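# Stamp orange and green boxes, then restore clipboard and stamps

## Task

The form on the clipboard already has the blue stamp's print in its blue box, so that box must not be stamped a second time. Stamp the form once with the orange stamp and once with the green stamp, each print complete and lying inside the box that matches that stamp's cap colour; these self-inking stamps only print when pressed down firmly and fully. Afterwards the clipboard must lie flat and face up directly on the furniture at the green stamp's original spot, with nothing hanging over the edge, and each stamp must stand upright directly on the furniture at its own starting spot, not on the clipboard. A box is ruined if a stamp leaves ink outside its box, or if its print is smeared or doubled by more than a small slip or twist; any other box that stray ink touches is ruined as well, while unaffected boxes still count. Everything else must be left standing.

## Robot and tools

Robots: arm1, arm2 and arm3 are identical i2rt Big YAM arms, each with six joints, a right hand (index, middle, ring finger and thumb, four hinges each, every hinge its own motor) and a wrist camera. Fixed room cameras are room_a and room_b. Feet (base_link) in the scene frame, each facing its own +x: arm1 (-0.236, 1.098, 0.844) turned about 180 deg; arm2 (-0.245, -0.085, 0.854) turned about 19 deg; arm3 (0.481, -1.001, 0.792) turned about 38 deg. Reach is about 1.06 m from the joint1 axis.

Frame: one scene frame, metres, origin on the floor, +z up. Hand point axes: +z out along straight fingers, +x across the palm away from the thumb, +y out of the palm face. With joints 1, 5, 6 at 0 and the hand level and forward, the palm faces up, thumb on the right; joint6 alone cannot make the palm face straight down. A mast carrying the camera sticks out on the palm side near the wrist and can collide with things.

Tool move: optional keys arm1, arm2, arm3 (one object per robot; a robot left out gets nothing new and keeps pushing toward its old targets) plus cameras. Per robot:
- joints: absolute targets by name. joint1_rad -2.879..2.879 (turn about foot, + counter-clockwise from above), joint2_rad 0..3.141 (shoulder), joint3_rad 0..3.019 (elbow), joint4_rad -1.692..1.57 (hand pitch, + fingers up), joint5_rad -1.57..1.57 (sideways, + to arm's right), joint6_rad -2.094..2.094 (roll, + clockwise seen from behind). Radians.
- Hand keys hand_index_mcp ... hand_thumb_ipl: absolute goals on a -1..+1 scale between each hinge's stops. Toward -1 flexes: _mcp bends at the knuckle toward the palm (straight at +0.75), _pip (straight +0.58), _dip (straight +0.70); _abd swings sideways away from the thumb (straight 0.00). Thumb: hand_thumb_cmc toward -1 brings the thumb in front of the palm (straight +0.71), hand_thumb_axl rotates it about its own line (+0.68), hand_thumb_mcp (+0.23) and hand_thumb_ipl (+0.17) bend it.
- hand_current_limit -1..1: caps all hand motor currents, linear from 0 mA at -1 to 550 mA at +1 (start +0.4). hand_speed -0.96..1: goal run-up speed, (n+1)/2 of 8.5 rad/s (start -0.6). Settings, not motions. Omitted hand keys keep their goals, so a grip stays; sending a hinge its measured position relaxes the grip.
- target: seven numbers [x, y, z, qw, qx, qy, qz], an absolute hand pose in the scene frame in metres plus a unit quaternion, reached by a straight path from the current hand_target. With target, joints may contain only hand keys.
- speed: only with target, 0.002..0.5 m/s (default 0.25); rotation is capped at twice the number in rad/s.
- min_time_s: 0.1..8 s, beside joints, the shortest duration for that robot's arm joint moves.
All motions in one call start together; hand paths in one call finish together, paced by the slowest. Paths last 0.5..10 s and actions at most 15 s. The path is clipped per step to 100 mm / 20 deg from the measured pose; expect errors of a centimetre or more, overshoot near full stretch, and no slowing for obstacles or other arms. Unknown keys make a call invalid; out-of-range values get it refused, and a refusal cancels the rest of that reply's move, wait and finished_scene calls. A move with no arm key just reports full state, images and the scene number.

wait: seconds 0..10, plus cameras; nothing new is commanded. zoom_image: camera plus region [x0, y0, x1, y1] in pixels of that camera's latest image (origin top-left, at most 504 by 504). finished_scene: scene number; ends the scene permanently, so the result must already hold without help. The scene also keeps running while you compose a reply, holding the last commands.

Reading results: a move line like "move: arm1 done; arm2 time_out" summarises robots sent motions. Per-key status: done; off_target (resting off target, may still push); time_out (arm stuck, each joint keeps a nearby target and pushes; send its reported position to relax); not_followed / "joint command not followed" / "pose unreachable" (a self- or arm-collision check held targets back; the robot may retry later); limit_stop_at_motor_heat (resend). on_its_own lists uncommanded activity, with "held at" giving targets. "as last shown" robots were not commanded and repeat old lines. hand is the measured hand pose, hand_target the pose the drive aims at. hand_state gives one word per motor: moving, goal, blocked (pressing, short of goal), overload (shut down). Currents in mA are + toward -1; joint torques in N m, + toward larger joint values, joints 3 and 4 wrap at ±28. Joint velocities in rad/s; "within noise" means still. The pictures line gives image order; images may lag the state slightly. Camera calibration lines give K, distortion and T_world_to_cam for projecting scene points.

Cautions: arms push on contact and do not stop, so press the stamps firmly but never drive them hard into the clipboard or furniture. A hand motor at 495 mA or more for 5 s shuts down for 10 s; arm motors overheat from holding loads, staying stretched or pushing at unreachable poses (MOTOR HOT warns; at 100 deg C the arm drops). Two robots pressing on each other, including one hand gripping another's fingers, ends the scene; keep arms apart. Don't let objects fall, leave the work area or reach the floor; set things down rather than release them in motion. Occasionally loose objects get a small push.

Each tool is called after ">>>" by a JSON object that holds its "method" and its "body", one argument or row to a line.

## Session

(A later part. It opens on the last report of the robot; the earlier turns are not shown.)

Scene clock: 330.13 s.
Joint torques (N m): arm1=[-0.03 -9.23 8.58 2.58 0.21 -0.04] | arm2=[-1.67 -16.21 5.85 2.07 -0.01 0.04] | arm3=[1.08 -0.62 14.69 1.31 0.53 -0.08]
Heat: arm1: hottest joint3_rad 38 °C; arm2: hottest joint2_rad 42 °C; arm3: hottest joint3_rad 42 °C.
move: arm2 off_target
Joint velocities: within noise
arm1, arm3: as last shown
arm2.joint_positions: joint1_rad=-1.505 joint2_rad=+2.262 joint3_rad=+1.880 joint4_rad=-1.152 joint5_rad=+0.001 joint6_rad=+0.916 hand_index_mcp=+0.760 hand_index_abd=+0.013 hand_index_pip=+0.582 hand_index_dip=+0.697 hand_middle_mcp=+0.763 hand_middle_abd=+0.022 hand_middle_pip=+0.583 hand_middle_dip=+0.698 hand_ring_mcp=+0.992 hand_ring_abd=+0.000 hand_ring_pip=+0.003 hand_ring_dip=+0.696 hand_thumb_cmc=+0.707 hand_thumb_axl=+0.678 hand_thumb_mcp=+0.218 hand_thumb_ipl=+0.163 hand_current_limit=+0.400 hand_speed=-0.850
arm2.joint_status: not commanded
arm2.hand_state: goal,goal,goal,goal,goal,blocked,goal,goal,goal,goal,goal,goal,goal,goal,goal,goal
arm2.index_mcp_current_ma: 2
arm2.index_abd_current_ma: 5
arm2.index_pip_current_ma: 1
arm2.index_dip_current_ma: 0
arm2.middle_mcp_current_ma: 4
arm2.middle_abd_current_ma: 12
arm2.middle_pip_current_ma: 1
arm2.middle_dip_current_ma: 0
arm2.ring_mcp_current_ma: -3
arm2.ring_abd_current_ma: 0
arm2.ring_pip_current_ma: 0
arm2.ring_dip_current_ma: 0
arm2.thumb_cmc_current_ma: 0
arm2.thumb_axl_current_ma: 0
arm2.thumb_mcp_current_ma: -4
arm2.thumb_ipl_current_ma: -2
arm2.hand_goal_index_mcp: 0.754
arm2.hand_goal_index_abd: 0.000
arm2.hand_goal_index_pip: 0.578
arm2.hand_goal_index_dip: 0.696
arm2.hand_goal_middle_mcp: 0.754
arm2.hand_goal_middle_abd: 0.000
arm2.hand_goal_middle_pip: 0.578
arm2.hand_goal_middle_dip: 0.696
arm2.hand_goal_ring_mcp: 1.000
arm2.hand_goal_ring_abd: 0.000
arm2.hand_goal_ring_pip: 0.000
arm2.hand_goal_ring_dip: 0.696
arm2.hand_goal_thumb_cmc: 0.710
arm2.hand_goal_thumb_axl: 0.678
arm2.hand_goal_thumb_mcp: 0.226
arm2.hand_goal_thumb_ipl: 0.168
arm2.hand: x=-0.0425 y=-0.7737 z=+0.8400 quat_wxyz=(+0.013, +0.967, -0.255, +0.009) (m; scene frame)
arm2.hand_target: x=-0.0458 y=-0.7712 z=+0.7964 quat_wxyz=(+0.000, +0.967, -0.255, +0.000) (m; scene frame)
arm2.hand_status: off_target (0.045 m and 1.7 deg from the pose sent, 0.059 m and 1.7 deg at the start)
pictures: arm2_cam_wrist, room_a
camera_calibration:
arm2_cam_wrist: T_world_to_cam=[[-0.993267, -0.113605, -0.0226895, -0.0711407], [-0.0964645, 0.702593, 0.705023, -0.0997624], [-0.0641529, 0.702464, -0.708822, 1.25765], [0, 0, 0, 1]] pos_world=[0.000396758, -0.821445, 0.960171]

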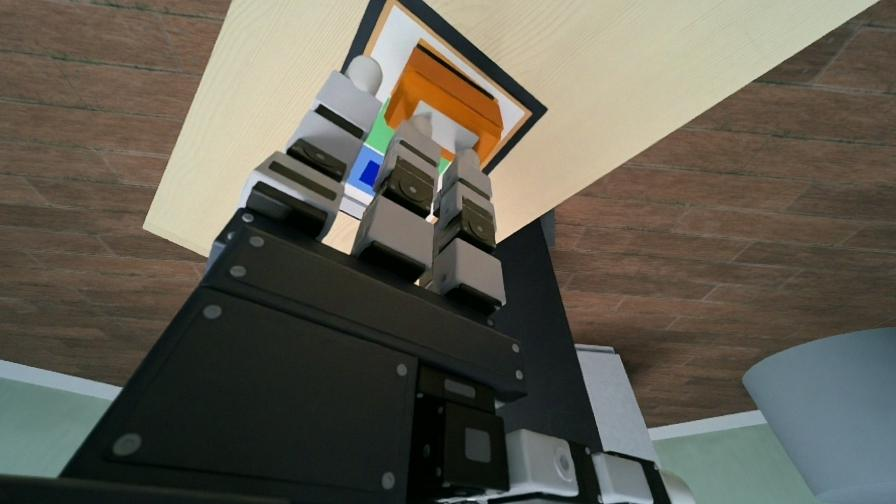

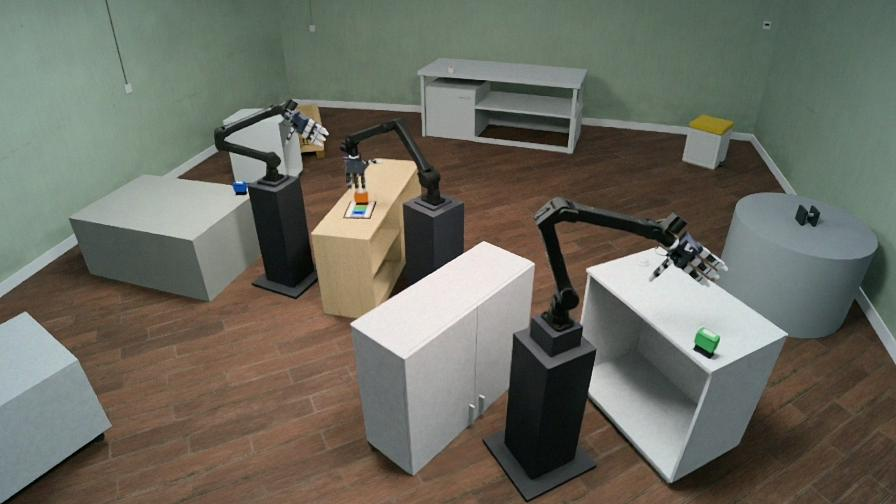

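>>> {"method": "move", "body": {
  "arm2": {"target": [-0.045, -0.775, 0.772, 0.0, 0.9671, -0.2546, 0.0], "speed": 0.05},
  "cameras": ["arm2_cam_wrist", "room_a"]
}}

>>> {"method": "zoom_image", "body": {
  "camera": "room_a",
  "region": [320, 110, 420, 230]
}}

Scene clock: 333.47 s.
Joint torques (N m): arm1=[-0.09 -9.35 8.55 2.62 0.21 -0.05] | arm2=[-1.61 -15.03 5.64 2.5 -0.1 0.03] | arm3=[1.38 -0.85 14.74 1.37 0.59 -0.06]
Heat: arm1: hottest joint3_rad 38 °C; arm2: hottest joint2_rad 42 °C; arm3: hottest joint3_rad 42 °C.
move: arm2 off_target
Joint velocities: within noise
arm1, arm3: as last shown
arm2.joint_positions: joint1_rad=-1.505 joint2_rad=+2.276 joint3_rad=+1.871 joint4_rad=-1.124 joint5_rad=+0.004 joint6_rad=+0.916 hand_index_mcp=+0.766 hand_index_abd=+0.022 hand_index_pip=+0.586 hand_index_dip=+0.699 hand_middle_mcp=+0.770 hand_middle_abd=+0.028 hand_middle_pip=+0.587 hand_middle_dip=+0.700 hand_ring_mcp=+0.992 hand_ring_abd=+0.000 hand_ring_pip=+0.003 hand_ring_dip=+0.696 hand_thumb_cmc=+0.708 hand_thumb_axl=+0.678 hand_thumb_mcp=+0.218 hand_thumb_ipl=+0.163 hand_current_limit=+0.400 hand_speed=-0.850
arm2.joint_status: not commanded
arm2.hand_state: goal,blocked,goal,goal,goal,blocked,goal,goal,goal,goal,goal,goal,goal,goal,goal,goal
arm2.index_mcp_current_ma: 6
arm2.index_abd_current_ma: 13
arm2.index_pip_current_ma: 3
arm2.index_dip_current_ma: 1
arm2.middle_mcp_current_ma: 10
arm2.middle_abd_current_ma: 19
arm2.middle_pip_current_ma: 3
arm2.middle_dip_current_ma: 1
arm2.ring_mcp_current_ma: -3
arm2.ring_abd_current_ma: 0
arm2.ring_pip_current_ma: 0
arm2.ring_dip_current_ma: 0
arm2.thumb_cmc_current_ma: 0
arm2.thumb_axl_current_ma: 0
arm2.thumb_mcp_current_ma: -4
arm2.thumb_ipl_current_ma: -2
arm2.hand_goal_index_mcp: 0.754
arm2.hand_goal_index_abd: 0.000
arm2.hand_goal_index_pip: 0.578
arm2.hand_goal_index_dip: 0.696
arm2.hand_goal_middle_mcp: 0.754
arm2.hand_goal_middle_abd: 0.000
arm2.hand_goal_middle_pip: 0.578
arm2.hand_goal_middle_dip: 0.696
arm2.hand_goal_ring_mcp: 1.000
arm2.hand_goal_ring_abd: 0.000
arm2.hand_goal_ring_pip: 0.000
arm2.hand_goal_ring_dip: 0.696
arm2.hand_goal_thumb_cmc: 0.710
arm2.hand_goal_thumb_axl: 0.678
arm2.hand_goal_thumb_mcp: 0.226
arm2.hand_goal_thumb_ipl: 0.168
arm2.hand: x=-0.0423 y=-0.7751 z=+0.8285 quat_wxyz=(+0.015, +0.967, -0.255, +0.009) (m; scene frame)
arm2.hand_target: x=-0.0463 y=-0.7706 z=+0.7744 quat_wxyz=(+0.000, +0.967, -0.255, +0.000) (m; scene frame)
arm2.hand_status: off_target (0.057 m and 2.1 deg from the pose sent, 0.068 m and 1.8 deg at the start)
pictures: arm2_cam_wrist, room_a
camera_calibration:
arm2_cam_wrist: T_world_to_cam=[[-0.993282, -0.1136, -0.0220343, -0.0719945], [-0.0963722, 0.706695, 0.700924, -0.0840305], [-0.0640534, 0.698339, -0.712895, 1.25061], [0, 0, 0, 1]] pos_world=[0.000496848, -0.822145, 0.948867]

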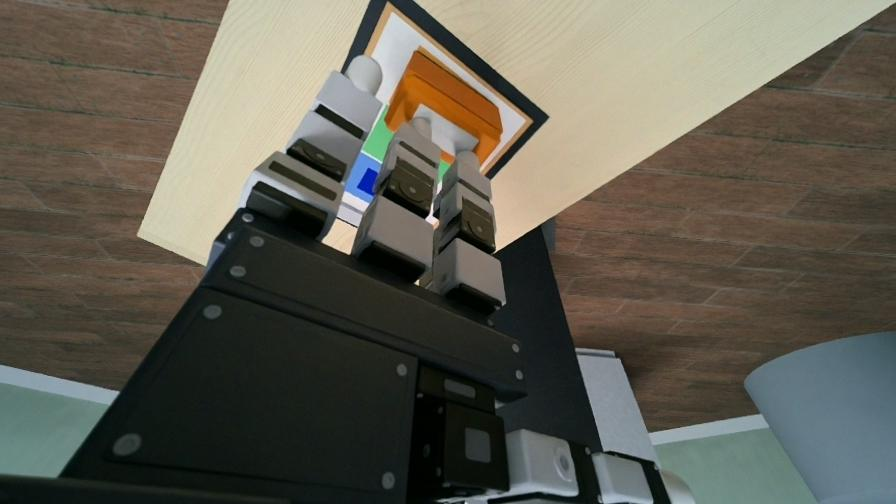

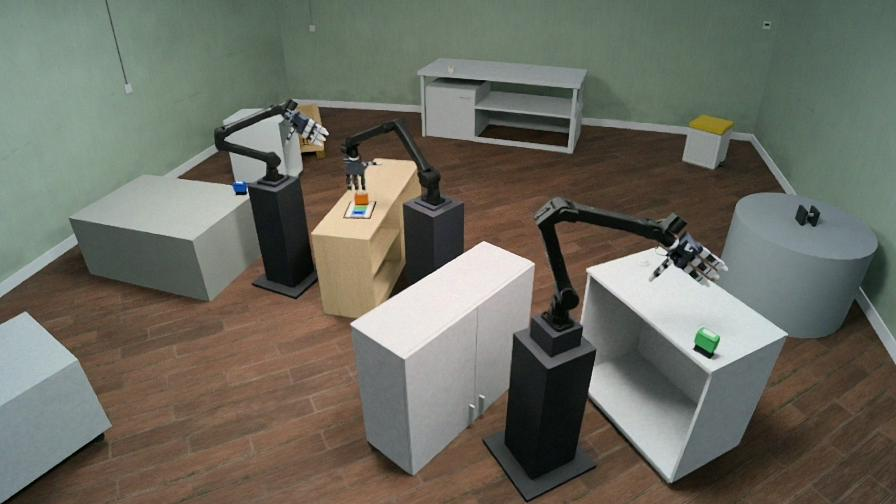

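Scaled by 4.200 from the camera's 896x504 image, which has a finer 1280x720 frame.

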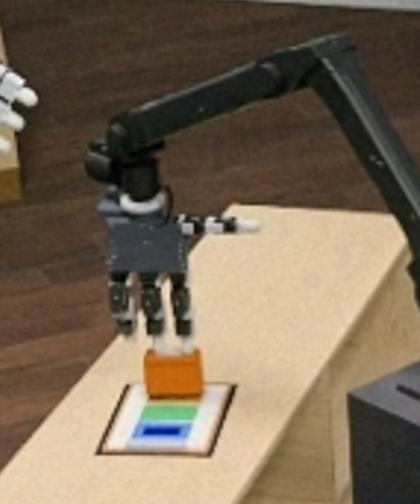

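>>> {"method": "move", "body": {
  "arm2": {"target": [-0.045, -0.776, 0.745, 0.0, 0.9671, -0.2546, 0.0], "speed": 0.05},
  "cameras": ["arm2_cam_wrist", "room_a"]
}}

>>> {"method": "zoom_image", "body": {
  "camera": "room_a",
  "region": [320, 110, 420, 230]
}}

>>> {"method": "zoom_image", "body": {
  "camera": "arm2_cam_wrist",
  "region": [290, 0, 590, 170]
}}

Scene clock: 336.53 s.
Joint torques (N m): arm1=[0.03 -9.29 8.57 2.61 0.21 -0.04] | arm2=[-1.67 -12.92 4.44 3.44 -0.39 0.04] | arm3=[0.38 -0.56 14.89 1.57 0.53 0]
Heat: arm1: hottest joint3_rad 38 °C; arm2: hottest joint2_rad 41 °C; arm3: hottest joint3_rad 42 °C.
move: arm2 off_target
Joint velocities: within noise
arm1, arm3: as last shown
arm2.joint_positions: joint1_rad=-1.505 joint2_rad=+2.276 joint3_rad=+1.867 joint4_rad=-1.097 joint5_rad=+0.011 joint6_rad=+0.916 hand_index_mcp=+0.788 hand_index_abd=+0.066 hand_index_pip=+0.604 hand_index_dip=+0.709 hand_middle_mcp=+0.778 hand_middle_abd=+0.035 hand_middle_pip=+0.592 hand_middle_dip=+0.703 hand_ring_mcp=+0.992 hand_ring_abd=+0.000 hand_ring_pip=+0.003 hand_ring_dip=+0.696 hand_thumb_cmc=+0.708 hand_thumb_axl=+0.678 hand_thumb_mcp=+0.218 hand_thumb_ipl=+0.163 hand_current_limit=+0.400 hand_speed=-0.850
arm2.joint_status: not commanded
arm2.hand_state: blocked,blocked,blocked,goal,blocked,blocked,goal,goal,goal,goal,goal,goal,goal,goal,goal,goal
arm2.index_mcp_current_ma: 37
arm2.index_abd_current_ma: 81
arm2.index_pip_current_ma: 21
arm2.index_dip_current_ma: 7
arm2.middle_mcp_current_ma: 20
arm2.middle_abd_current_ma: 27
arm2.middle_pip_current_ma: 7
arm2.middle_dip_current_ma: 2
arm2.ring_mcp_current_ma: -3
arm2.ring_abd_current_ma: 0
arm2.ring_pip_current_ma: 0
arm2.ring_dip_current_ma: 0
arm2.thumb_cmc_current_ma: 0
arm2.thumb_axl_current_ma: 0
arm2.thumb_mcp_current_ma: -4
arm2.thumb_ipl_current_ma: -2
arm2.hand_goal_index_mcp: 0.754
arm2.hand_goal_index_abd: 0.000
arm2.hand_goal_index_pip: 0.578
arm2.hand_goal_index_dip: 0.696
arm2.hand_goal_middle_mcp: 0.754
arm2.hand_goal_middle_abd: 0.000
arm2.hand_goal_middle_pip: 0.578
arm2.hand_goal_middle_dip: 0.696
arm2.hand_goal_ring_mcp: 1.000
arm2.hand_goal_ring_abd: 0.000
arm2.hand_goal_ring_pip: 0.000
arm2.hand_goal_ring_dip: 0.696
arm2.hand_goal_thumb_cmc: 0.710
arm2.hand_goal_thumb_axl: 0.678
arm2.hand_goal_thumb_mcp: 0.226
arm2.hand_goal_thumb_ipl: 0.168
arm2.hand: x=-0.0416 y=-0.7800 z=+0.8285 quat_wxyz=(+0.027, +0.966, -0.255, +0.013) (m; scene frame)
arm2.hand_target: x=-0.0477 y=-0.7675 z=+0.7502 quat_wxyz=(-0.001, +0.967, -0.255, +0.000) (m; scene frame)
arm2.hand_status: off_target (0.084 m and 3.4 deg from the pose sent, 0.083 m and 2.1 deg at the start)
pictures: arm2_cam_wrist, room_a
camera_calibration:
arm2_cam_wrist: T_world_to_cam=[[-0.993271, -0.113819, -0.021395, -0.0724867], [-0.0975818, 0.723017, 0.683904, -0.0537764], [-0.0623723, 0.681389, -0.729259, 1.25446], [0, 0, 0, 1]] pos_world=[0.00099712, -0.824147, 0.950055]

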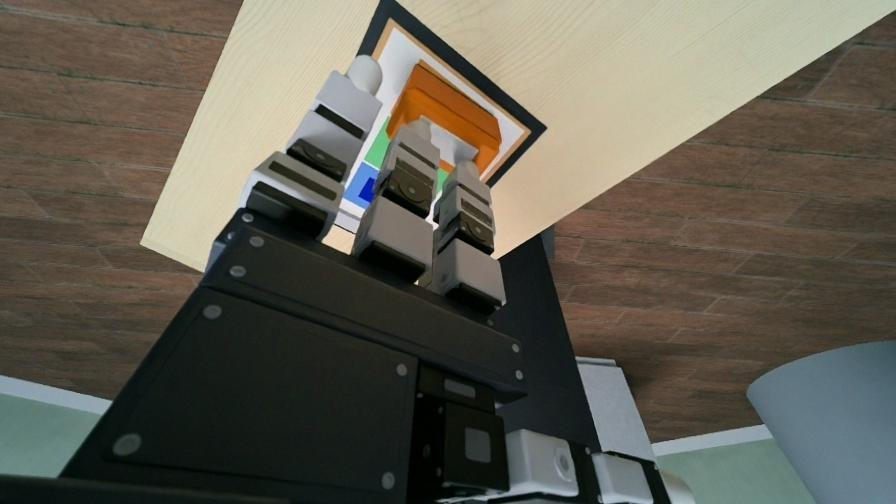

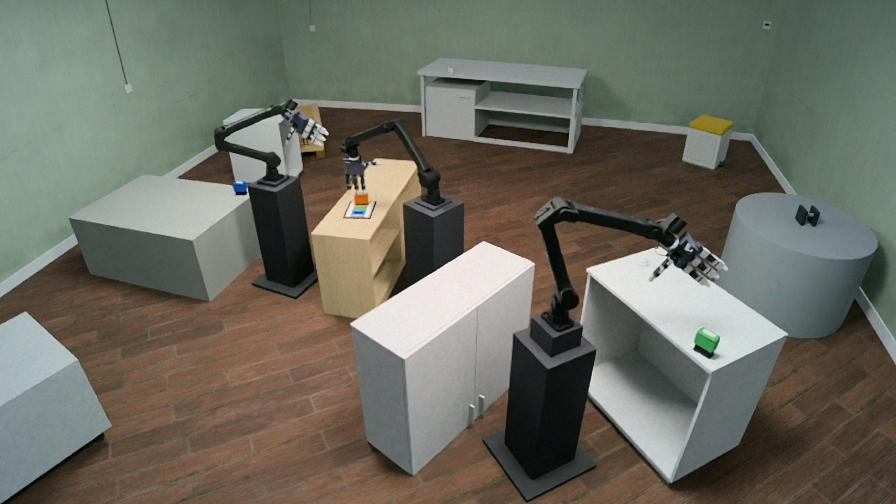

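Scaled by 4.200 from the camera's 896x504 image, which has a finer 1280x720 frame.

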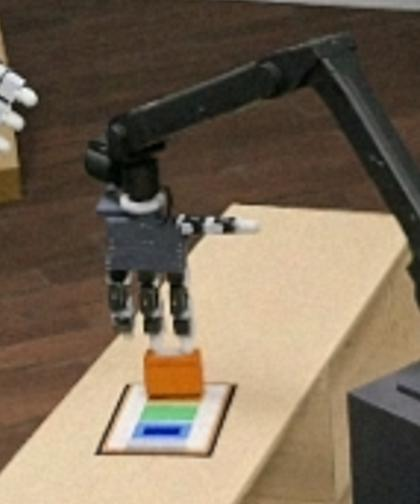

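Scaled by 1.680 from the camera's 896x504 image, which has a finer 1280x720 frame.

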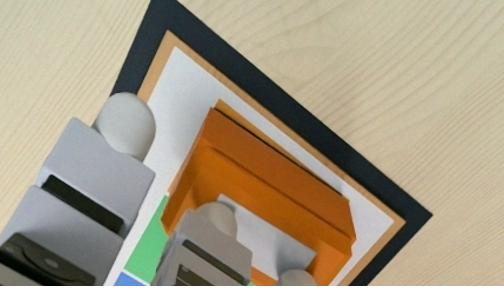

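>>> {"method": "move", "body": {
  "arm2": {"target": [-0.045, -0.775, 0.80, 0.0, 0.9671, -0.2546, 0.0], "speed": 0.05}
}}

>>> {"method": "move", "body": {
  "arm2": {"target": [-0.045, -0.773, 0.92, 0.0, 0.9671, -0.2546, 0.0], "speed": 0.06},
  "cameras": ["arm2_cam_wrist", "arm3_cam_wrist"]
}}

>>> {"method": "zoom_image", "body": {
  "camera": "arm2_cam_wrist",
  "region": [290, 0, 590, 170]
}}

>>> {"method": "zoom_image", "body": {
  "camera": "arm3_cam_wrist",
  "region": [480, 30, 600, 140]
}}

Scene clock: 340.07 s.
Joint torques (N m): arm1=[-0.09 -9.29 8.58 2.59 0.21 -0.04] | arm2=[-1.55 -16.73 7.34 0.34 -0.32 0.04] | arm3=[0.91 -0.73 14.56 1.39 0.61 -0.02]
Heat: arm1: hottest joint3_rad 38 °C; arm2: hottest joint2_rad 41 °C; arm3: hottest joint3_rad 42 °C.
move: arm2 off_target
Joint velocities: within noise
arm1, arm3: as last shown
arm2.joint_positions: joint1_rad=-1.505 joint2_rad=+2.269 joint3_rad=+1.872 joint4_rad=-1.122 joint5_rad=+0.010 joint6_rad=+0.916 hand_index_mcp=+0.776 hand_index_abd=+0.039 hand_index_pip=+0.598 hand_index_dip=+0.709 hand_middle_mcp=+0.751 hand_middle_abd=-0.002 hand_middle_pip=+0.578 hand_middle_dip=+0.697 hand_ring_mcp=+0.992 hand_ring_abd=+0.000 hand_ring_pip=+0.003 hand_ring_dip=+0.696 hand_thumb_cmc=+0.708 hand_thumb_axl=+0.678 hand_thumb_mcp=+0.218 hand_thumb_ipl=+0.163 hand_current_limit=+0.400 hand_speed=-0.850
arm2.joint_status: not commanded
arm2.hand_state: blocked,blocked,blocked,goal,goal,goal,goal,goal,goal,goal,goal,goal,goal,goal,goal,goal
arm2.index_mcp_current_ma: 17
arm2.index_abd_current_ma: 33
arm2.index_pip_current_ma: 14
arm2.index_dip_current_ma: 6
arm2.middle_mcp_current_ma: -1
arm2.middle_abd_current_ma: 0
arm2.middle_pip_current_ma: 0
arm2.middle_dip_current_ma: 0
arm2.ring_mcp_current_ma: -3
arm2.ring_abd_current_ma: 0
arm2.ring_pip_current_ma: 0
arm2.ring_dip_current_ma: 0
arm2.thumb_cmc_current_ma: 0
arm2.thumb_axl_current_ma: 0
arm2.thumb_mcp_current_ma: -4
arm2.thumb_ipl_current_ma: -2
arm2.hand_goal_index_mcp: 0.754
arm2.hand_goal_index_abd: 0.000
arm2.hand_goal_index_pip: 0.578
arm2.hand_goal_index_dip: 0.696
arm2.hand_goal_middle_mcp: 0.754
arm2.hand_goal_middle_abd: 0.000
arm2.hand_goal_middle_pip: 0.578
arm2.hand_goal_middle_dip: 0.696
arm2.hand_goal_ring_mcp: 1.000
arm2.hand_goal_ring_abd: 0.000
arm2.hand_goal_ring_pip: 0.000
arm2.hand_goal_ring_dip: 0.696
arm2.hand_goal_thumb_cmc: 0.710
arm2.hand_goal_thumb_axl: 0.678
arm2.hand_goal_thumb_mcp: 0.226
arm2.hand_goal_thumb_ipl: 0.168
arm2.hand: x=-0.0426 y=-0.7770 z=+0.8339 quat_wxyz=(+0.021, +0.967, -0.255, +0.010) (m; scene frame)
arm2.hand_target: x=-0.0454 y=-0.7734 z=+0.8007 quat_wxyz=(+0.000, +0.967, -0.255, +0.000) (m; scene frame)
arm2.hand_status: off_target (0.034 m and 2.6 deg from the pose sent, 0.029 m and 3.4 deg at the start)
pictures: none

Scene clock: 342.70 s.
Joint torques (N m): arm1=[0.03 -9.29 8.57 2.59 0.21 -0.04] | arm2=[-1.49 -22.53 9.72 -0.34 0.01 0.05] | arm3=[0.91 -0.5 14.68 1.21 0.53 -0.01]
Heat: arm1: hottest joint3_rad 38 °C; arm2: hottest joint2_rad 41 °C; arm3: hottest joint3_rad 42 °C.
move: arm2 off_target
Joint velocities: within noise
arm1, arm3: as last shown
arm2.joint_positions: joint1_rad=-1.505 joint2_rad=+2.220 joint3_rad=+1.951 joint4_rad=-1.345 joint5_rad=+0.002 joint6_rad=+0.916 hand_index_mcp=+0.755 hand_index_abd=+0.003 hand_index_pip=+0.581 hand_index_dip=+0.699 hand_middle_mcp=+0.748 hand_middle_abd=-0.004 hand_middle_pip=+0.575 hand_middle_dip=+0.693 hand_ring_mcp=+0.993 hand_ring_abd=+0.000 hand_ring_pip=+0.003 hand_ring_dip=+0.696 hand_thumb_cmc=+0.708 hand_thumb_axl=+0.678 hand_thumb_mcp=+0.218 hand_thumb_ipl=+0.163 hand_current_limit=+0.400 hand_speed=-0.850
arm2.joint_status: not commanded
arm2.hand_state: goal,goal,goal,goal,goal,goal,goal,goal,goal,goal,goal,goal,goal,goal,goal,goal
arm2.index_mcp_current_ma: 0
arm2.index_abd_current_ma: 0
arm2.index_pip_current_ma: 0
arm2.index_dip_current_ma: 1
arm2.middle_mcp_current_ma: -2
arm2.middle_abd_current_ma: -1
arm2.middle_pip_current_ma: -1
arm2.middle_dip_current_ma: 0
arm2.ring_mcp_current_ma: -3
arm2.ring_abd_current_ma: 0
arm2.ring_pip_current_ma: 0
arm2.ring_dip_current_ma: 0
arm2.thumb_cmc_current_ma: 0
arm2.thumb_axl_current_ma: 0
arm2.thumb_mcp_current_ma: -4
arm2.thumb_ipl_current_ma: -2
arm2.hand_goal_index_mcp: 0.754
arm2.hand_goal_index_abd: 0.000
arm2.hand_goal_index_pip: 0.578
arm2.hand_goal_index_dip: 0.696
arm2.hand_goal_middle_mcp: 0.754
arm2.hand_goal_middle_abd: 0.000
arm2.hand_goal_middle_pip: 0.578
arm2.hand_goal_middle_dip: 0.696
arm2.hand_goal_ring_mcp: 1.000
arm2.hand_goal_ring_abd: 0.000
arm2.hand_goal_ring_pip: 0.000
arm2.hand_goal_ring_dip: 0.696
arm2.hand_goal_thumb_cmc: 0.710
arm2.hand_goal_thumb_axl: 0.678
arm2.hand_goal_thumb_mcp: 0.226
arm2.hand_goal_thumb_ipl: 0.168
arm2.hand: x=-0.0489 y=-0.7586 z=+0.8908 quat_wxyz=(-0.019, +0.967, -0.255, -0.016) (m; scene frame)
arm2.hand_target: x=-0.0453 y=-0.7719 z=+0.9201 quat_wxyz=(+0.000, +0.967, -0.254, +0.000) (m; scene frame)
arm2.hand_status: off_target (0.033 m and 2.8 deg from the pose sent, 0.086 m and 2.7 deg at the start)
pictures: arm2_cam_wrist, arm3_cam_wrist
camera_calibration:
arm2_cam_wrist: T_world_to_cam=[[-0.993621, -0.112769, 0.000242157, -0.0945439], [-0.0734737, 0.649011, 0.757223, -0.232725], [-0.0855485, 0.752375, -0.653157, 1.26988], [0, 0, 0, 1]] pos_world=[-0.00240408, -0.815043, 1.00568]
arm3_cam_wrist: T_world_to_cam=[[0.740115, 0.295154, -0.604247, 0.744743], [0.385212, -0.922585, 0.021178, -0.971641], [-0.551218, -0.248437, -0.796516, 0.932015], [0, 0, 0, 1]] pos_world=[0.336837, -0.884688, 1.21295]

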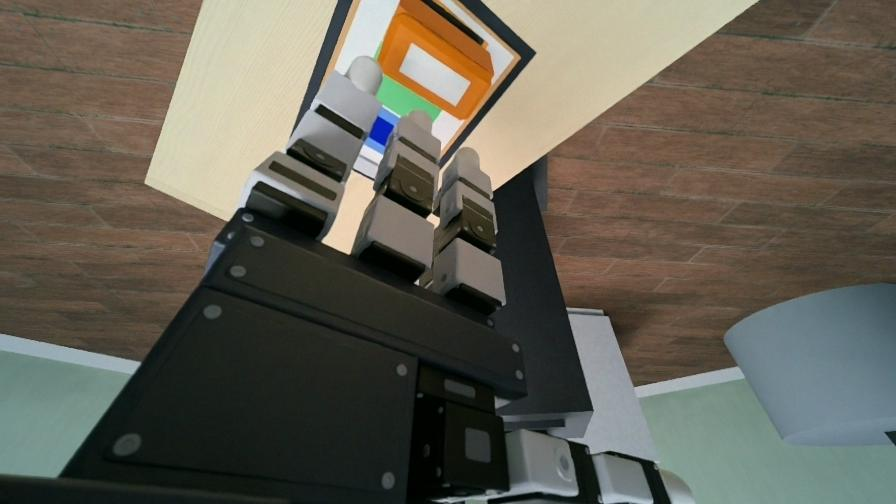

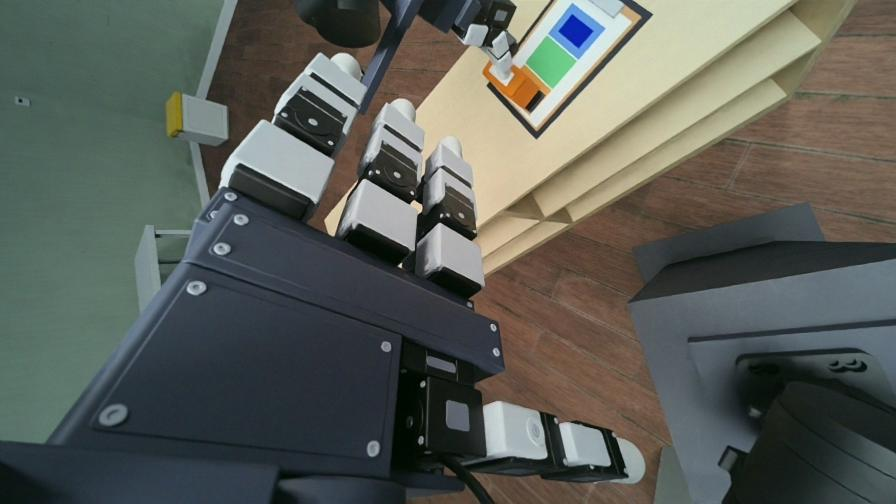

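Scaled by 1.680 from the camera's 896x504 image, which has a finer 1280x720 frame.

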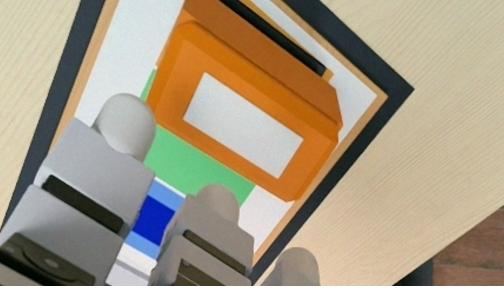

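Scaled by 4.200 from the camera's 896x504 image, which has a finer 1280x720 frame.

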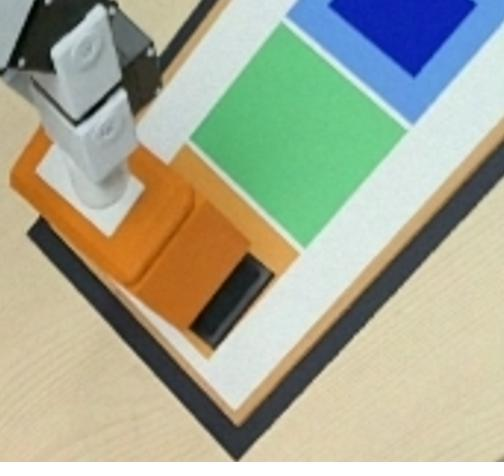

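>>> {"method": "move", "body": {
  "arm2": {"joints": {"hand_speed": -0.6, "hand_thumb_cmc": -0.657, "hand_thumb_mcp": 0.169, "hand_thumb_ipl": -0.178, "hand_index_mcp": 0.89, "hand_index_pip": -0.664, "hand_index_dip": 0.406, "hand_middle_mcp": 0.89, "hand_middle_pip": -0.664, "hand_middle_dip": 0.406, "hand_ring_pip": 0.577}}
}}

>>> {"method": "move", "body": {
  "arm2": {"target": [0.018, -0.700, 0.815, 0.3496, -0.9101, 0.2059, -0.0791], "speed": 0.15, "joints": {"hand_speed": -0.85}},
  "cameras": ["arm2_cam_wrist", "arm3_cam_wrist"]
}}

Scene clock: 359.63 s.
Joint torques (N m): arm1=[-0.03 -9.29 8.59 2.61 0.21 -0.04] | arm2=[-1.61 -22.59 9.83 -0.18 0.03 0.05] | arm3=[1.2 -1.61 14.89 1.14 0.54 -0.08]
Heat: arm1: hottest joint3_rad 38 °C; arm2: hottest joint2_rad 41 °C; arm3: hottest joint3_rad 42 °C.
move: arm2 done
Joint velocities: within noise
arm1, arm3: as last shown
arm2.joint_positions: joint1_rad=-1.505 joint2_rad=+2.220 joint3_rad=+1.951 joint4_rad=-1.346 joint5_rad=+0.001 joint6_rad=+0.916 hand_index_mcp=+0.886 hand_index_abd=+0.003 hand_index_pip=-0.656 hand_index_dip=+0.410 hand_middle_mcp=+0.886 hand_middle_abd=-0.004 hand_middle_pip=-0.657 hand_middle_dip=+0.409 hand_ring_mcp=+0.993 hand_ring_abd=+0.000 hand_ring_pip=+0.572 hand_ring_dip=+0.696 hand_thumb_cmc=-0.654 hand_thumb_axl=+0.678 hand_thumb_mcp=+0.168 hand_thumb_ipl=-0.177 hand_current_limit=+0.400 hand_speed=-0.600
arm2.joint_status: all done
arm2.hand_state: goal,goal,goal,goal,goal,goal,goal,goal,goal,goal,goal,goal,goal,goal,goal,goal
arm2.index_mcp_current_ma: -1
arm2.index_abd_current_ma: 0
arm2.index_pip_current_ma: 3
arm2.index_dip_current_ma: 1
arm2.middle_mcp_current_ma: -1
arm2.middle_abd_current_ma: -1
arm2.middle_pip_current_ma: 2
arm2.middle_dip_current_ma: 1
arm2.ring_mcp_current_ma: -3
arm2.ring_abd_current_ma: 0
arm2.ring_pip_current_ma: -2
arm2.ring_dip_current_ma: 0
arm2.thumb_cmc_current_ma: 0
arm2.thumb_axl_current_ma: 0
arm2.thumb_mcp_current_ma: 0
arm2.thumb_ipl_current_ma: 0
arm2.hand_goal_index_mcp: 0.890
arm2.hand_goal_index_abd: 0.000
arm2.hand_goal_index_pip: -0.664
arm2.hand_goal_index_dip: 0.406
arm2.hand_goal_middle_mcp: 0.890
arm2.hand_goal_middle_abd: 0.000
arm2.hand_goal_middle_pip: -0.664
arm2.hand_goal_middle_dip: 0.406
arm2.hand_goal_ring_mcp: 1.000
arm2.hand_goal_ring_abd: 0.000
arm2.hand_goal_ring_pip: 0.578
arm2.hand_goal_ring_dip: 0.696
arm2.hand_goal_thumb_cmc: -0.656
arm2.hand_goal_thumb_axl: 0.678
arm2.hand_goal_thumb_mcp: 0.170
arm2.hand_goal_thumb_ipl: -0.178
arm2.hand: x=-0.0489 y=-0.7584 z=+0.8907 quat_wxyz=(-0.019, +0.967, -0.255, -0.016) (m; scene frame)
arm2.hand_target: x=-0.0453 y=-0.7719 z=+0.9200 quat_wxyz=(+0.000, +0.967, -0.254, +0.000) (m; scene frame)
arm2.hand_status: not commanded
pictures: none

Scene clock: 362.70 s.
Joint torques (N m): arm1=[0.03 -9.29 8.57 2.61 0.21 -0.04] | arm2=[-2.2 -21.25 6.53 -1.1 -0.62 -0.03] | arm3=[1.2 -0.32 14.93 1.14 0.57 0.01]
Heat: arm1: hottest joint3_rad 38 °C; arm2: hottest joint2_rad 41 °C; arm3: hottest joint3_rad 42 °C.
move: arm2 off_target
Joint velocities: within noise
arm1.joint_positions: joint1_rad=-0.367 joint2_rad=+1.209 joint3_rad=+0.966 joint4_rad=-0.324 joint5_rad=+0.201 joint6_rad=+1.681 hand_index_mcp=+0.753 hand_index_abd=+0.001 hand_index_pip=+0.577 hand_index_dip=+0.696 hand_middle_mcp=+0.753 hand_middle_abd=+0.001 hand_middle_pip=+0.577 hand_middle_dip=+0.696 hand_ring_mcp=+0.753 hand_ring_abd=+0.001 hand_ring_pip=+0.577 hand_ring_dip=+0.696 hand_thumb_cmc=+0.714 hand_thumb_axl=+0.677 hand_thumb_mcp=+0.225 hand_thumb_ipl=+0.168 hand_current_limit=+0.400 hand_speed=-0.600
arm1.joint_status: not commanded
arm1.hand_state: goal,goal,goal,goal,goal,goal,goal,goal,goal,goal,goal,goal,goal,goal,goal,goal
arm1.index_mcp_current_ma: 0
arm1.index_abd_current_ma: 0
arm1.index_pip_current_ma: 0
arm1.index_dip_current_ma: 0
arm1.middle_mcp_current_ma: 0
arm1.middle_abd_current_ma: 0
arm1.middle_pip_current_ma: 0
arm1.middle_dip_current_ma: 0
arm1.ring_mcp_current_ma: 0
arm1.ring_abd_current_ma: 0
arm1.ring_pip_current_ma: 0
arm1.ring_dip_current_ma: 0
arm1.thumb_cmc_current_ma: 0
arm1.thumb_axl_current_ma: 0
arm1.thumb_mcp_current_ma: 0
arm1.thumb_ipl_current_ma: 0
arm1.hand_goal_index_mcp: 0.754
arm1.hand_goal_index_abd: 0.000
arm1.hand_goal_index_pip: 0.576
arm1.hand_goal_index_dip: 0.696
arm1.hand_goal_middle_mcp: 0.754
arm1.hand_goal_middle_abd: 0.000
arm1.hand_goal_middle_pip: 0.576
arm1.hand_goal_middle_dip: 0.696
arm1.hand_goal_ring_mcp: 0.754
arm1.hand_goal_ring_abd: 0.000
arm1.hand_goal_ring_pip: 0.576
arm1.hand_goal_ring_dip: 0.696
arm1.hand_goal_thumb_cmc: 0.714
arm1.hand_goal_thumb_axl: 0.678
arm1.hand_goal_thumb_mcp: 0.226
arm1.hand_goal_thumb_ipl: 0.168
arm1.hand: x=-0.6576 y=+1.3849 z=+1.1115 quat_wxyz=(-0.464, +0.254, +0.836, +0.149) (m; scene frame)
arm1.hand_target: x=-0.6598 y=+1.3898 z=+1.1200 quat_wxyz=(-0.477, +0.261, +0.826, +0.150) (m; scene frame)
arm1.hand_status: not commanded
arm2.joint_positions: joint1_rad=-1.519 joint2_rad=+2.422 joint3_rad=+2.165 joint4_rad=-1.681 joint5_rad=-0.506 joint6_rad=+0.745 hand_index_mcp=+0.886 hand_index_abd=+0.003 hand_index_pip=-0.658 hand_index_dip=+0.410 hand_middle_mcp=+0.886 hand_middle_abd=-0.003 hand_middle_pip=-0.659 hand_middle_dip=+0.409 hand_ring_mcp=+0.993 hand_ring_abd=+0.000 hand_ring_pip=+0.572 hand_ring_dip=+0.696 hand_thumb_cmc=-0.654 hand_thumb_axl=+0.678 hand_thumb_mcp=+0.168 hand_thumb_ipl=-0.177 hand_current_limit=+0.400 hand_speed=-0.850
arm2.joint_status: all done
arm2.hand_state: goal,goal,goal,goal,goal,goal,goal,goal,goal,goal,goal,goal,goal,goal,goal,goal
arm2.index_mcp_current_ma: -1
arm2.index_abd_current_ma: 0
arm2.index_pip_current_ma: 2
arm2.index_dip_current_ma: 1
arm2.middle_mcp_current_ma: -1
arm2.middle_abd_current_ma: -1
arm2.middle_pip_current_ma: 1
arm2.middle_dip_current_ma: 1
arm2.ring_mcp_current_ma: -3
arm2.ring_abd_current_ma: 0
arm2.ring_pip_current_ma: -2
arm2.ring_dip_current_ma: 0
arm2.thumb_cmc_current_ma: 0
arm2.thumb_axl_current_ma: 0
arm2.thumb_mcp_current_ma: 0
arm2.thumb_ipl_current_ma: 0
arm2.hand_goal_index_mcp: 0.890
arm2.hand_goal_index_abd: 0.000
arm2.hand_goal_index_pip: -0.664
arm2.hand_goal_index_dip: 0.406
arm2.hand_goal_middle_mcp: 0.890
arm2.hand_goal_middle_abd: 0.000
arm2.hand_goal_middle_pip: -0.664
arm2.hand_goal_middle_dip: 0.406
arm2.hand_goal_ring_mcp: 1.000
arm2.hand_goal_ring_abd: 0.000
arm2.hand_goal_ring_pip: 0.578
arm2.hand_goal_ring_dip: 0.696
arm2.hand_goal_thumb_cmc: -0.656
arm2.hand_goal_thumb_axl: 0.678
arm2.hand_goal_thumb_mcp: 0.170
arm2.hand_goal_thumb_ipl: -0.178
arm2.hand: x=+0.0254 y=-0.6996 z=+0.8208 quat_wxyz=(-0.283, +0.928, -0.215, +0.111) (m; scene frame)
arm2.hand_target: x=+0.0180 y=-0.6993 z=+0.8147 quat_wxyz=(-0.292, +0.925, -0.218, +0.110) (m; scene frame)
arm2.hand_status: off_target (0.009 m and 8.8 deg from the pose sent, 0.117 m and 40.5 deg at the start; a joint's target at an end of its range on 45 of 92 steps)
arm3: as last shown
pictures: arm2_cam_wrist, arm3_cam_wrist
camera_calibration:
arm2_cam_wrist: T_world_to_cam=[[-0.906192, -0.0583691, -0.418819, 0.365801], [-0.419151, 0.254984, 0.871375, -0.573204], [0.0559309, 0.965182, -0.25553, 1.00496], [0, 0, 0, 1]] pos_world=[0.035018, -0.802459, 0.909478]
arm3_cam_wrist: T_world_to_cam=[[0.740115, 0.295154, -0.604247, 0.744743], [0.385212, -0.922585, 0.021178, -0.971641], [-0.551218, -0.248437, -0.796516, 0.932015], [0, 0, 0, 1]] pos_world=[0.336837, -0.884688, 1.21295]

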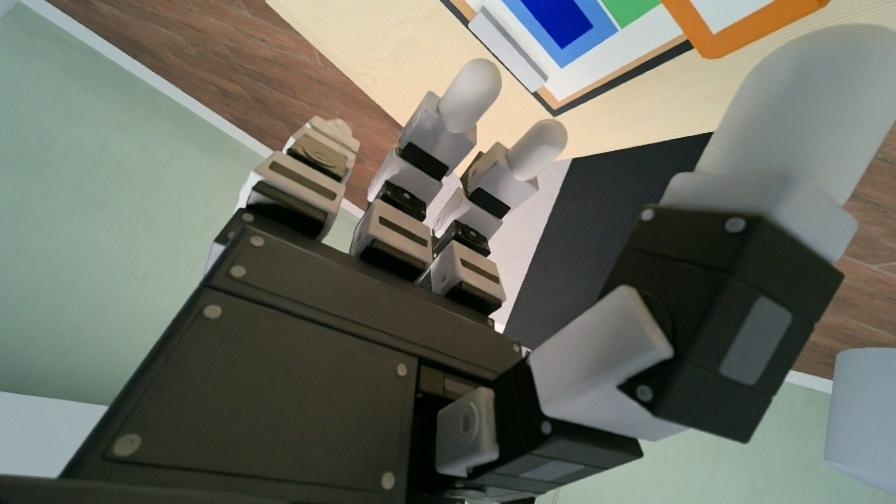

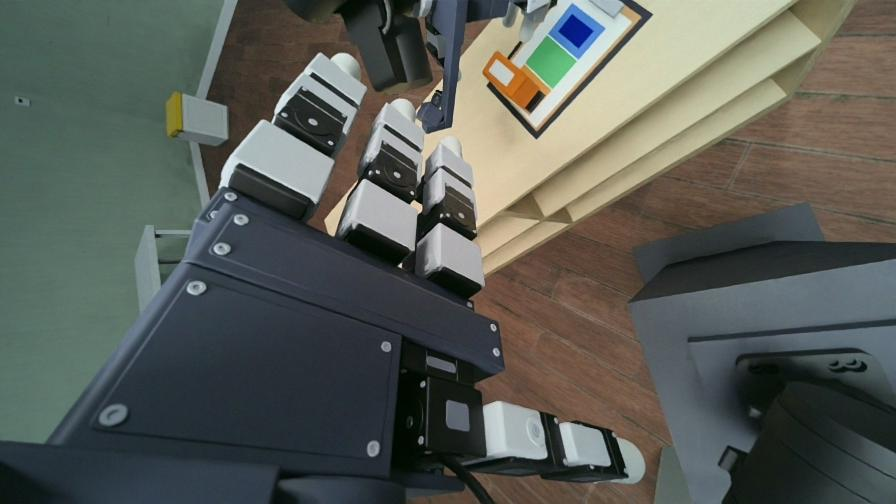

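>>> {"method": "move", "body": {
  "arm2": {"target": [0.007, -0.697, 0.765, 0.3496, -0.9101, 0.2059, -0.0791], "speed": 0.1},
  "cameras": ["arm2_cam_wrist", "arm3_cam_wrist"]
}}

>>> {"method": "zoom_image", "body": {
  "camera": "arm3_cam_wrist",
  "region": [440, 0, 600, 140]
}}

Scene clock: 372.97 s.
Joint torques (N m): arm1=[-0.03 -9.29 8.57 2.61 0.21 -0.04] | arm2=[-1.73 -22.01 7.46 -1.24 -0.31 -0.04] | arm3=[0.73 -0.85 14.82 1.51 0.55 -0.06]
Heat: arm1: hottest joint3_rad 38 °C; arm2: hottest joint2_rad 42 °C; arm3: hottest joint3_rad 42 °C.
move: arm2 off_target
Joint velocities: within noise
arm1: as last shown
arm2.joint_positions: joint1_rad=-1.535 joint2_rad=+2.512 joint3_rad=+2.165 joint4_rad=-1.681 joint5_rad=-0.506 joint6_rad=+0.706 hand_index_mcp=+0.886 hand_index_abd=+0.003 hand_index_pip=-0.658 hand_index_dip=+0.410 hand_middle_mcp=+0.886 hand_middle_abd=-0.003 hand_middle_pip=-0.659 hand_middle_dip=+0.409 hand_ring_mcp=+0.993 hand_ring_abd=+0.000 hand_ring_pip=+0.572 hand_ring_dip=+0.696 hand_thumb_cmc=-0.654 hand_thumb_axl=+0.678 hand_thumb_mcp=+0.168 hand_thumb_ipl=-0.177 hand_current_limit=+0.400 hand_speed=-0.850
arm2.joint_status: not commanded
arm2.hand_state: goal,goal,goal,goal,goal,goal,goal,goal,goal,goal,goal,goal,goal,goal,goal,goal
arm2.index_mcp_current_ma: -1
arm2.index_abd_current_ma: 0
arm2.index_pip_current_ma: 2
arm2.index_dip_current_ma: 1
arm2.middle_mcp_current_ma: -1
arm2.middle_abd_current_ma: -1
arm2.middle_pip_current_ma: 1
arm2.middle_dip_current_ma: 1
arm2.ring_mcp_current_ma: -3
arm2.ring_abd_current_ma: 0
arm2.ring_pip_current_ma: -2
arm2.ring_dip_current_ma: 0
arm2.thumb_cmc_current_ma: 0
arm2.thumb_axl_current_ma: 0
arm2.thumb_mcp_current_ma: 0
arm2.thumb_ipl_current_ma: 0
arm2.hand_goal_index_mcp: 0.890
arm2.hand_goal_index_abd: 0.000
arm2.hand_goal_index_pip: -0.664
arm2.hand_goal_index_dip: 0.406
arm2.hand_goal_middle_mcp: 0.890
arm2.hand_goal_middle_abd: 0.000
arm2.hand_goal_middle_pip: -0.664
arm2.hand_goal_middle_dip: 0.406
arm2.hand_goal_ring_mcp: 1.000
arm2.hand_goal_ring_abd: 0.000
arm2.hand_goal_ring_pip: 0.578
arm2.hand_goal_ring_dip: 0.696
arm2.hand_goal_thumb_cmc: -0.656
arm2.hand_goal_thumb_axl: 0.678
arm2.hand_goal_thumb_mcp: 0.170
arm2.hand_goal_thumb_ipl: -0.178
arm2.hand: x=+0.0118 y=-0.6896 z=+0.7622 quat_wxyz=(-0.316, +0.920, -0.214, +0.095) (m; scene frame)
arm2.hand_target: x=+0.0069 y=-0.6963 z=+0.7648 quat_wxyz=(-0.314, +0.920, -0.213, +0.097) (m; scene frame)
arm2.hand_status: off_target (0.009 m and 4.5 deg from the pose sent, 0.059 m and 8.8 deg at the start; a joint's target at an end of its range on 38 of 38 steps)
arm3.joint_positions: joint1_rad=+2.527 joint2_rad=+0.504 joint3_rad=+0.729 joint4_rad=-0.916 joint5_rad=+0.585 joint6_rad=+1.954 hand_index_mcp=+0.754 hand_index_abd=+0.001 hand_index_pip=+0.577 hand_index_dip=+0.696 hand_middle_mcp=+0.754 hand_middle_abd=+0.001 hand_middle_pip=+0.577 hand_middle_dip=+0.696 hand_ring_mcp=+0.754 hand_ring_abd=+0.001 hand_ring_pip=+0.577 hand_ring_dip=+0.696 hand_thumb_cmc=+0.714 hand_thumb_axl=+0.677 hand_thumb_mcp=+0.226 hand_thumb_ipl=+0.168 hand_current_limit=+0.400 hand_speed=-0.600
arm3.joint_status: not commanded
arm3.hand_state: goal,goal,goal,goal,goal,goal,goal,goal,goal,goal,goal,goal,goal,goal,goal,goal
arm3.index_mcp_current_ma: 0
arm3.index_abd_current_ma: 0
arm3.index_pip_current_ma: 0
arm3.index_dip_current_ma: 0
arm3.middle_mcp_current_ma: 0
arm3.middle_abd_current_ma: 0
arm3.middle_pip_current_ma: 0
arm3.middle_dip_current_ma: 0
arm3.ring_mcp_current_ma: 0
arm3.ring_abd_current_ma: 0
arm3.ring_pip_current_ma: 0
arm3.ring_dip_current_ma: 0
arm3.thumb_cmc_current_ma: 0
arm3.thumb_axl_current_ma: 0
arm3.thumb_mcp_current_ma: 0
arm3.thumb_ipl_current_ma: 0
arm3.hand_goal_index_mcp: 0.754
arm3.hand_goal_index_abd: 0.000
arm3.hand_goal_index_pip: 0.576
arm3.hand_goal_index_dip: 0.696
arm3.hand_goal_middle_mcp: 0.754
arm3.hand_goal_middle_abd: 0.000
arm3.hand_goal_middle_pip: 0.576
arm3.hand_goal_middle_dip: 0.696
arm3.hand_goal_ring_mcp: 0.754
arm3.hand_goal_ring_abd: 0.000
arm3.hand_goal_ring_pip: 0.576
arm3.hand_goal_ring_dip: 0.696
arm3.hand_goal_thumb_cmc: 0.714
arm3.hand_goal_thumb_axl: 0.678
arm3.hand_goal_thumb_mcp: 0.226
arm3.hand_goal_thumb_ipl: 0.168
arm3.hand: x=+0.2720 y=-0.8571 z=+1.0944 quat_wxyz=(-0.454, +0.263, +0.835, +0.166) (m; scene frame)
arm3.hand_target: x=+0.2706 y=-0.8594 z=+1.1193 quat_wxyz=(-0.476, +0.268, +0.824, +0.154) (m; scene frame)
arm3.hand_status: not commanded
pictures: arm2_cam_wrist, arm3_cam_wrist
camera_calibration:
arm2_cam_wrist: T_world_to_cam=[[-0.911264, -0.0418943, -0.409687, 0.333975], [-0.410016, 0.185387, 0.893039, -0.595088], [0.0385372, 0.981772, -0.186114, 0.939944], [0, 0, 0, 1]] pos_world=[0.0241214, -0.798498, 0.843198]
arm3_cam_wrist: T_world_to_cam=[[0.740115, 0.295154, -0.604247, 0.744743], [0.385212, -0.922585, 0.021178, -0.971641], [-0.551218, -0.248437, -0.796516, 0.932015], [0, 0, 0, 1]] pos_world=[0.336837, -0.884688, 1.21295]

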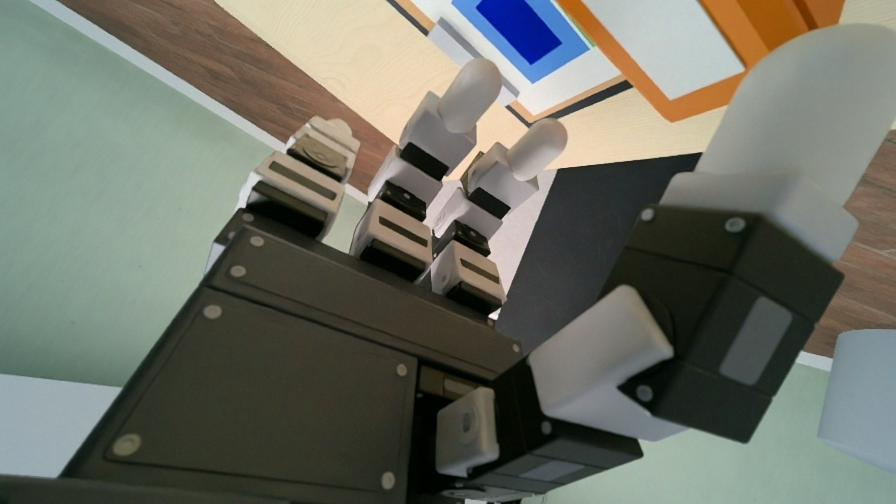

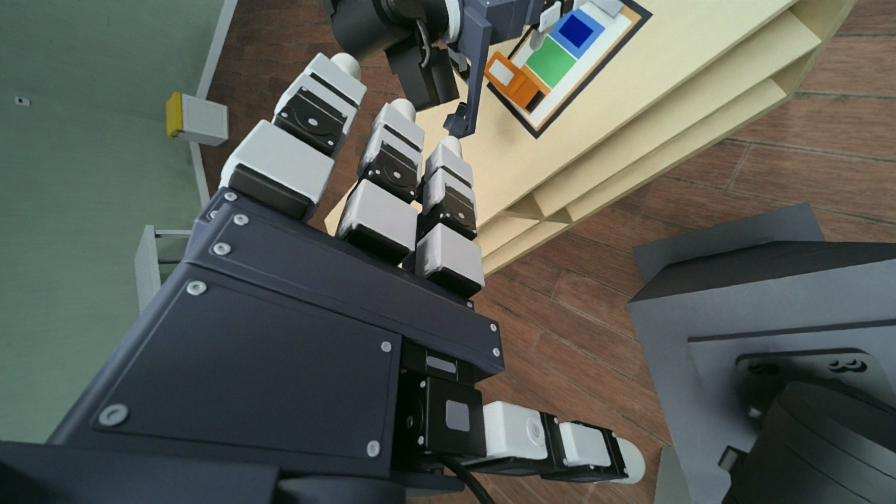

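Scaled by 3.150 from the camera's 896x504 image, which has a finer 1280x720 frame.

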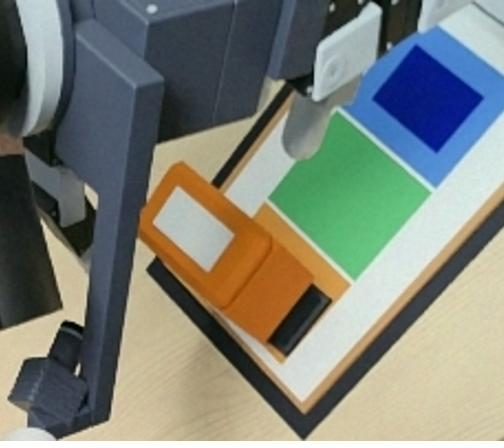

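>>> {"method": "move", "body": {
  "arm2": {"target": [-0.001, -0.709, 0.738, 0.3496, -0.9101, 0.2059, -0.0791], "speed": 0.08},
  "cameras": ["arm2_cam_wrist", "arm3_cam_wrist"]
}}

>>> {"method": "zoom_image", "body": {
  "camera": "arm3_cam_wrist",
  "region": [440, 0, 600, 140]
}}

>>> {"method": "zoom_image", "body": {
  "camera": "arm2_cam_wrist",
  "region": [400, 0, 896, 300]
}}

Scene clock: 377.57 s.
Joint torques (N m): arm1=[0.03 -9.29 8.57 2.61 0.21 -0.04] | arm2=[-2.08 -21.83 8.44 -1.32 -0.31 -0.03] | arm3=[1.32 -0.73 14.82 1.47 0.57 -0.03]
Heat: arm1: hottest joint3_rad 38 °C; arm2: hottest joint2_rad 41 °C; arm3: hottest joint3_rad 42 °C.
move: arm2 off_target
Joint velocities: within noise
arm1, arm3: as last shown
arm2.joint_positions: joint1_rad=-1.552 joint2_rad=+2.579 joint3_rad=+2.208 joint4_rad=-1.681 joint5_rad=-0.497 joint6_rad=+0.688 hand_index_mcp=+0.886 hand_index_abd=+0.003 hand_index_pip=-0.658 hand_index_dip=+0.410 hand_middle_mcp=+0.886 hand_middle_abd=-0.003 hand_middle_pip=-0.659 hand_middle_dip=+0.409 hand_ring_mcp=+0.993 hand_ring_abd=+0.000 hand_ring_pip=+0.572 hand_ring_dip=+0.696 hand_thumb_cmc=-0.654 hand_thumb_axl=+0.678 hand_thumb_mcp=+0.168 hand_thumb_ipl=-0.177 hand_current_limit=+0.400 hand_speed=-0.850
arm2.joint_status: not commanded
arm2.hand_state: goal,goal,goal,goal,goal,goal,goal,goal,goal,goal,goal,goal,goal,goal,goal,goal
arm2.index_mcp_current_ma: -1
arm2.index_abd_current_ma: 0
arm2.index_pip_current_ma: 2
arm2.index_dip_current_ma: 1
arm2.middle_mcp_current_ma: -1
arm2.middle_abd_current_ma: -1
arm2.middle_pip_current_ma: 1
arm2.middle_dip_current_ma: 1
arm2.ring_mcp_current_ma: -3
arm2.ring_abd_current_ma: 0
arm2.ring_pip_current_ma: -2
arm2.ring_dip_current_ma: 0
arm2.thumb_cmc_current_ma: 0
arm2.thumb_axl_current_ma: 0
arm2.thumb_mcp_current_ma: 0
arm2.thumb_ipl_current_ma: 0
arm2.hand_goal_index_mcp: 0.890
arm2.hand_goal_index_abd: 0.000
arm2.hand_goal_index_pip: -0.664
arm2.hand_goal_index_dip: 0.406
arm2.hand_goal_middle_mcp: 0.890
arm2.hand_goal_middle_abd: 0.000
arm2.hand_goal_middle_pip: -0.664
arm2.hand_goal_middle_dip: 0.406
arm2.hand_goal_ring_mcp: 1.000
arm2.hand_goal_ring_abd: 0.000
arm2.hand_goal_ring_pip: 0.578
arm2.hand_goal_ring_dip: 0.696
arm2.hand_goal_thumb_cmc: -0.656
arm2.hand_goal_thumb_axl: 0.678
arm2.hand_goal_thumb_mcp: 0.170
arm2.hand_goal_thumb_ipl: -0.178
arm2.hand: x=+0.0013 y=-0.6964 z=+0.7318 quat_wxyz=(-0.321, +0.918, -0.215, +0.090) (m; scene frame)
arm2.hand_target: x=-0.0012 y=-0.7081 z=+0.7379 quat_wxyz=(-0.314, +0.920, -0.213, +0.096) (m; scene frame)
arm2.hand_status: off_target (0.014 m and 3.7 deg from the pose sent, 0.033 m and 4.5 deg at the start; a joint's target at an end of its range on 41 of 41 steps)
pictures: arm2_cam_wrist, arm3_cam_wrist
camera_calibration:
arm2_cam_wrist: T_world_to_cam=[[-0.913701, -0.0376213, -0.404643, 0.310909], [-0.404782, 0.17269, 0.897959, -0.583422], [0.0360956, 0.984257, -0.173016, 0.933451], [0, 0, 0, 1]] pos_world=[0.0142256, -0.806307, 0.811198]
arm3_cam_wrist: T_world_to_cam=[[0.740115, 0.295154, -0.604247, 0.744743], [0.385212, -0.922585, 0.021178, -0.971641], [-0.551218, -0.248437, -0.796516, 0.932015], [0, 0, 0, 1]] pos_world=[0.336837, -0.884688, 1.21295]

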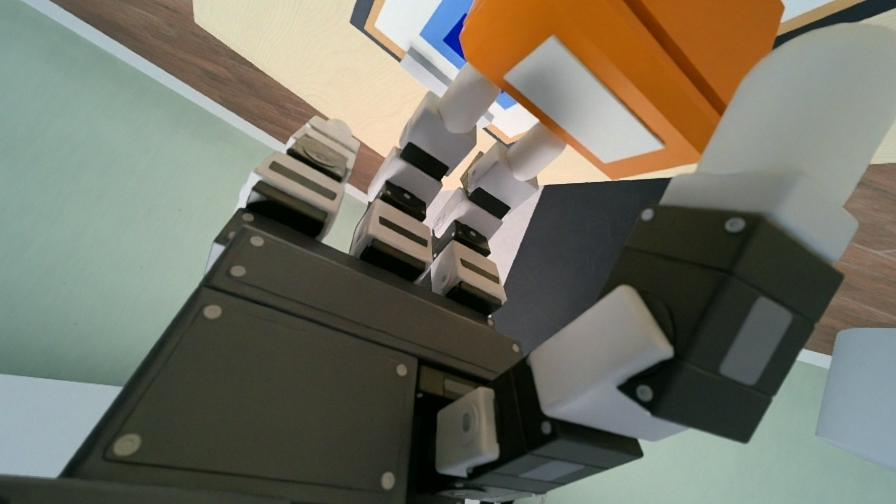

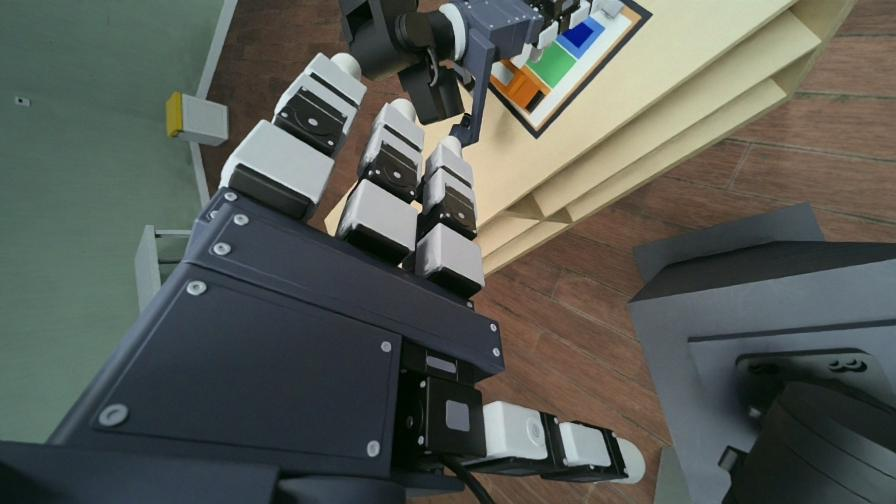

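Scaled by 3.150 from the camera's 896x504 image, which has a finer 1280x720 frame.

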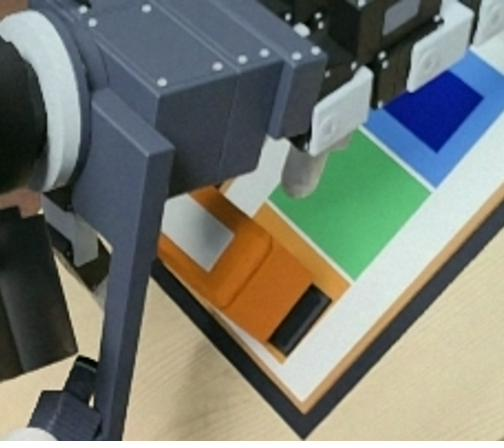

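Scaled by 1.016 from the camera's 896x504 image, which has a finer 1280x720 frame.

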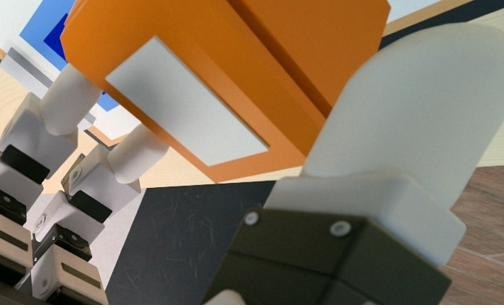

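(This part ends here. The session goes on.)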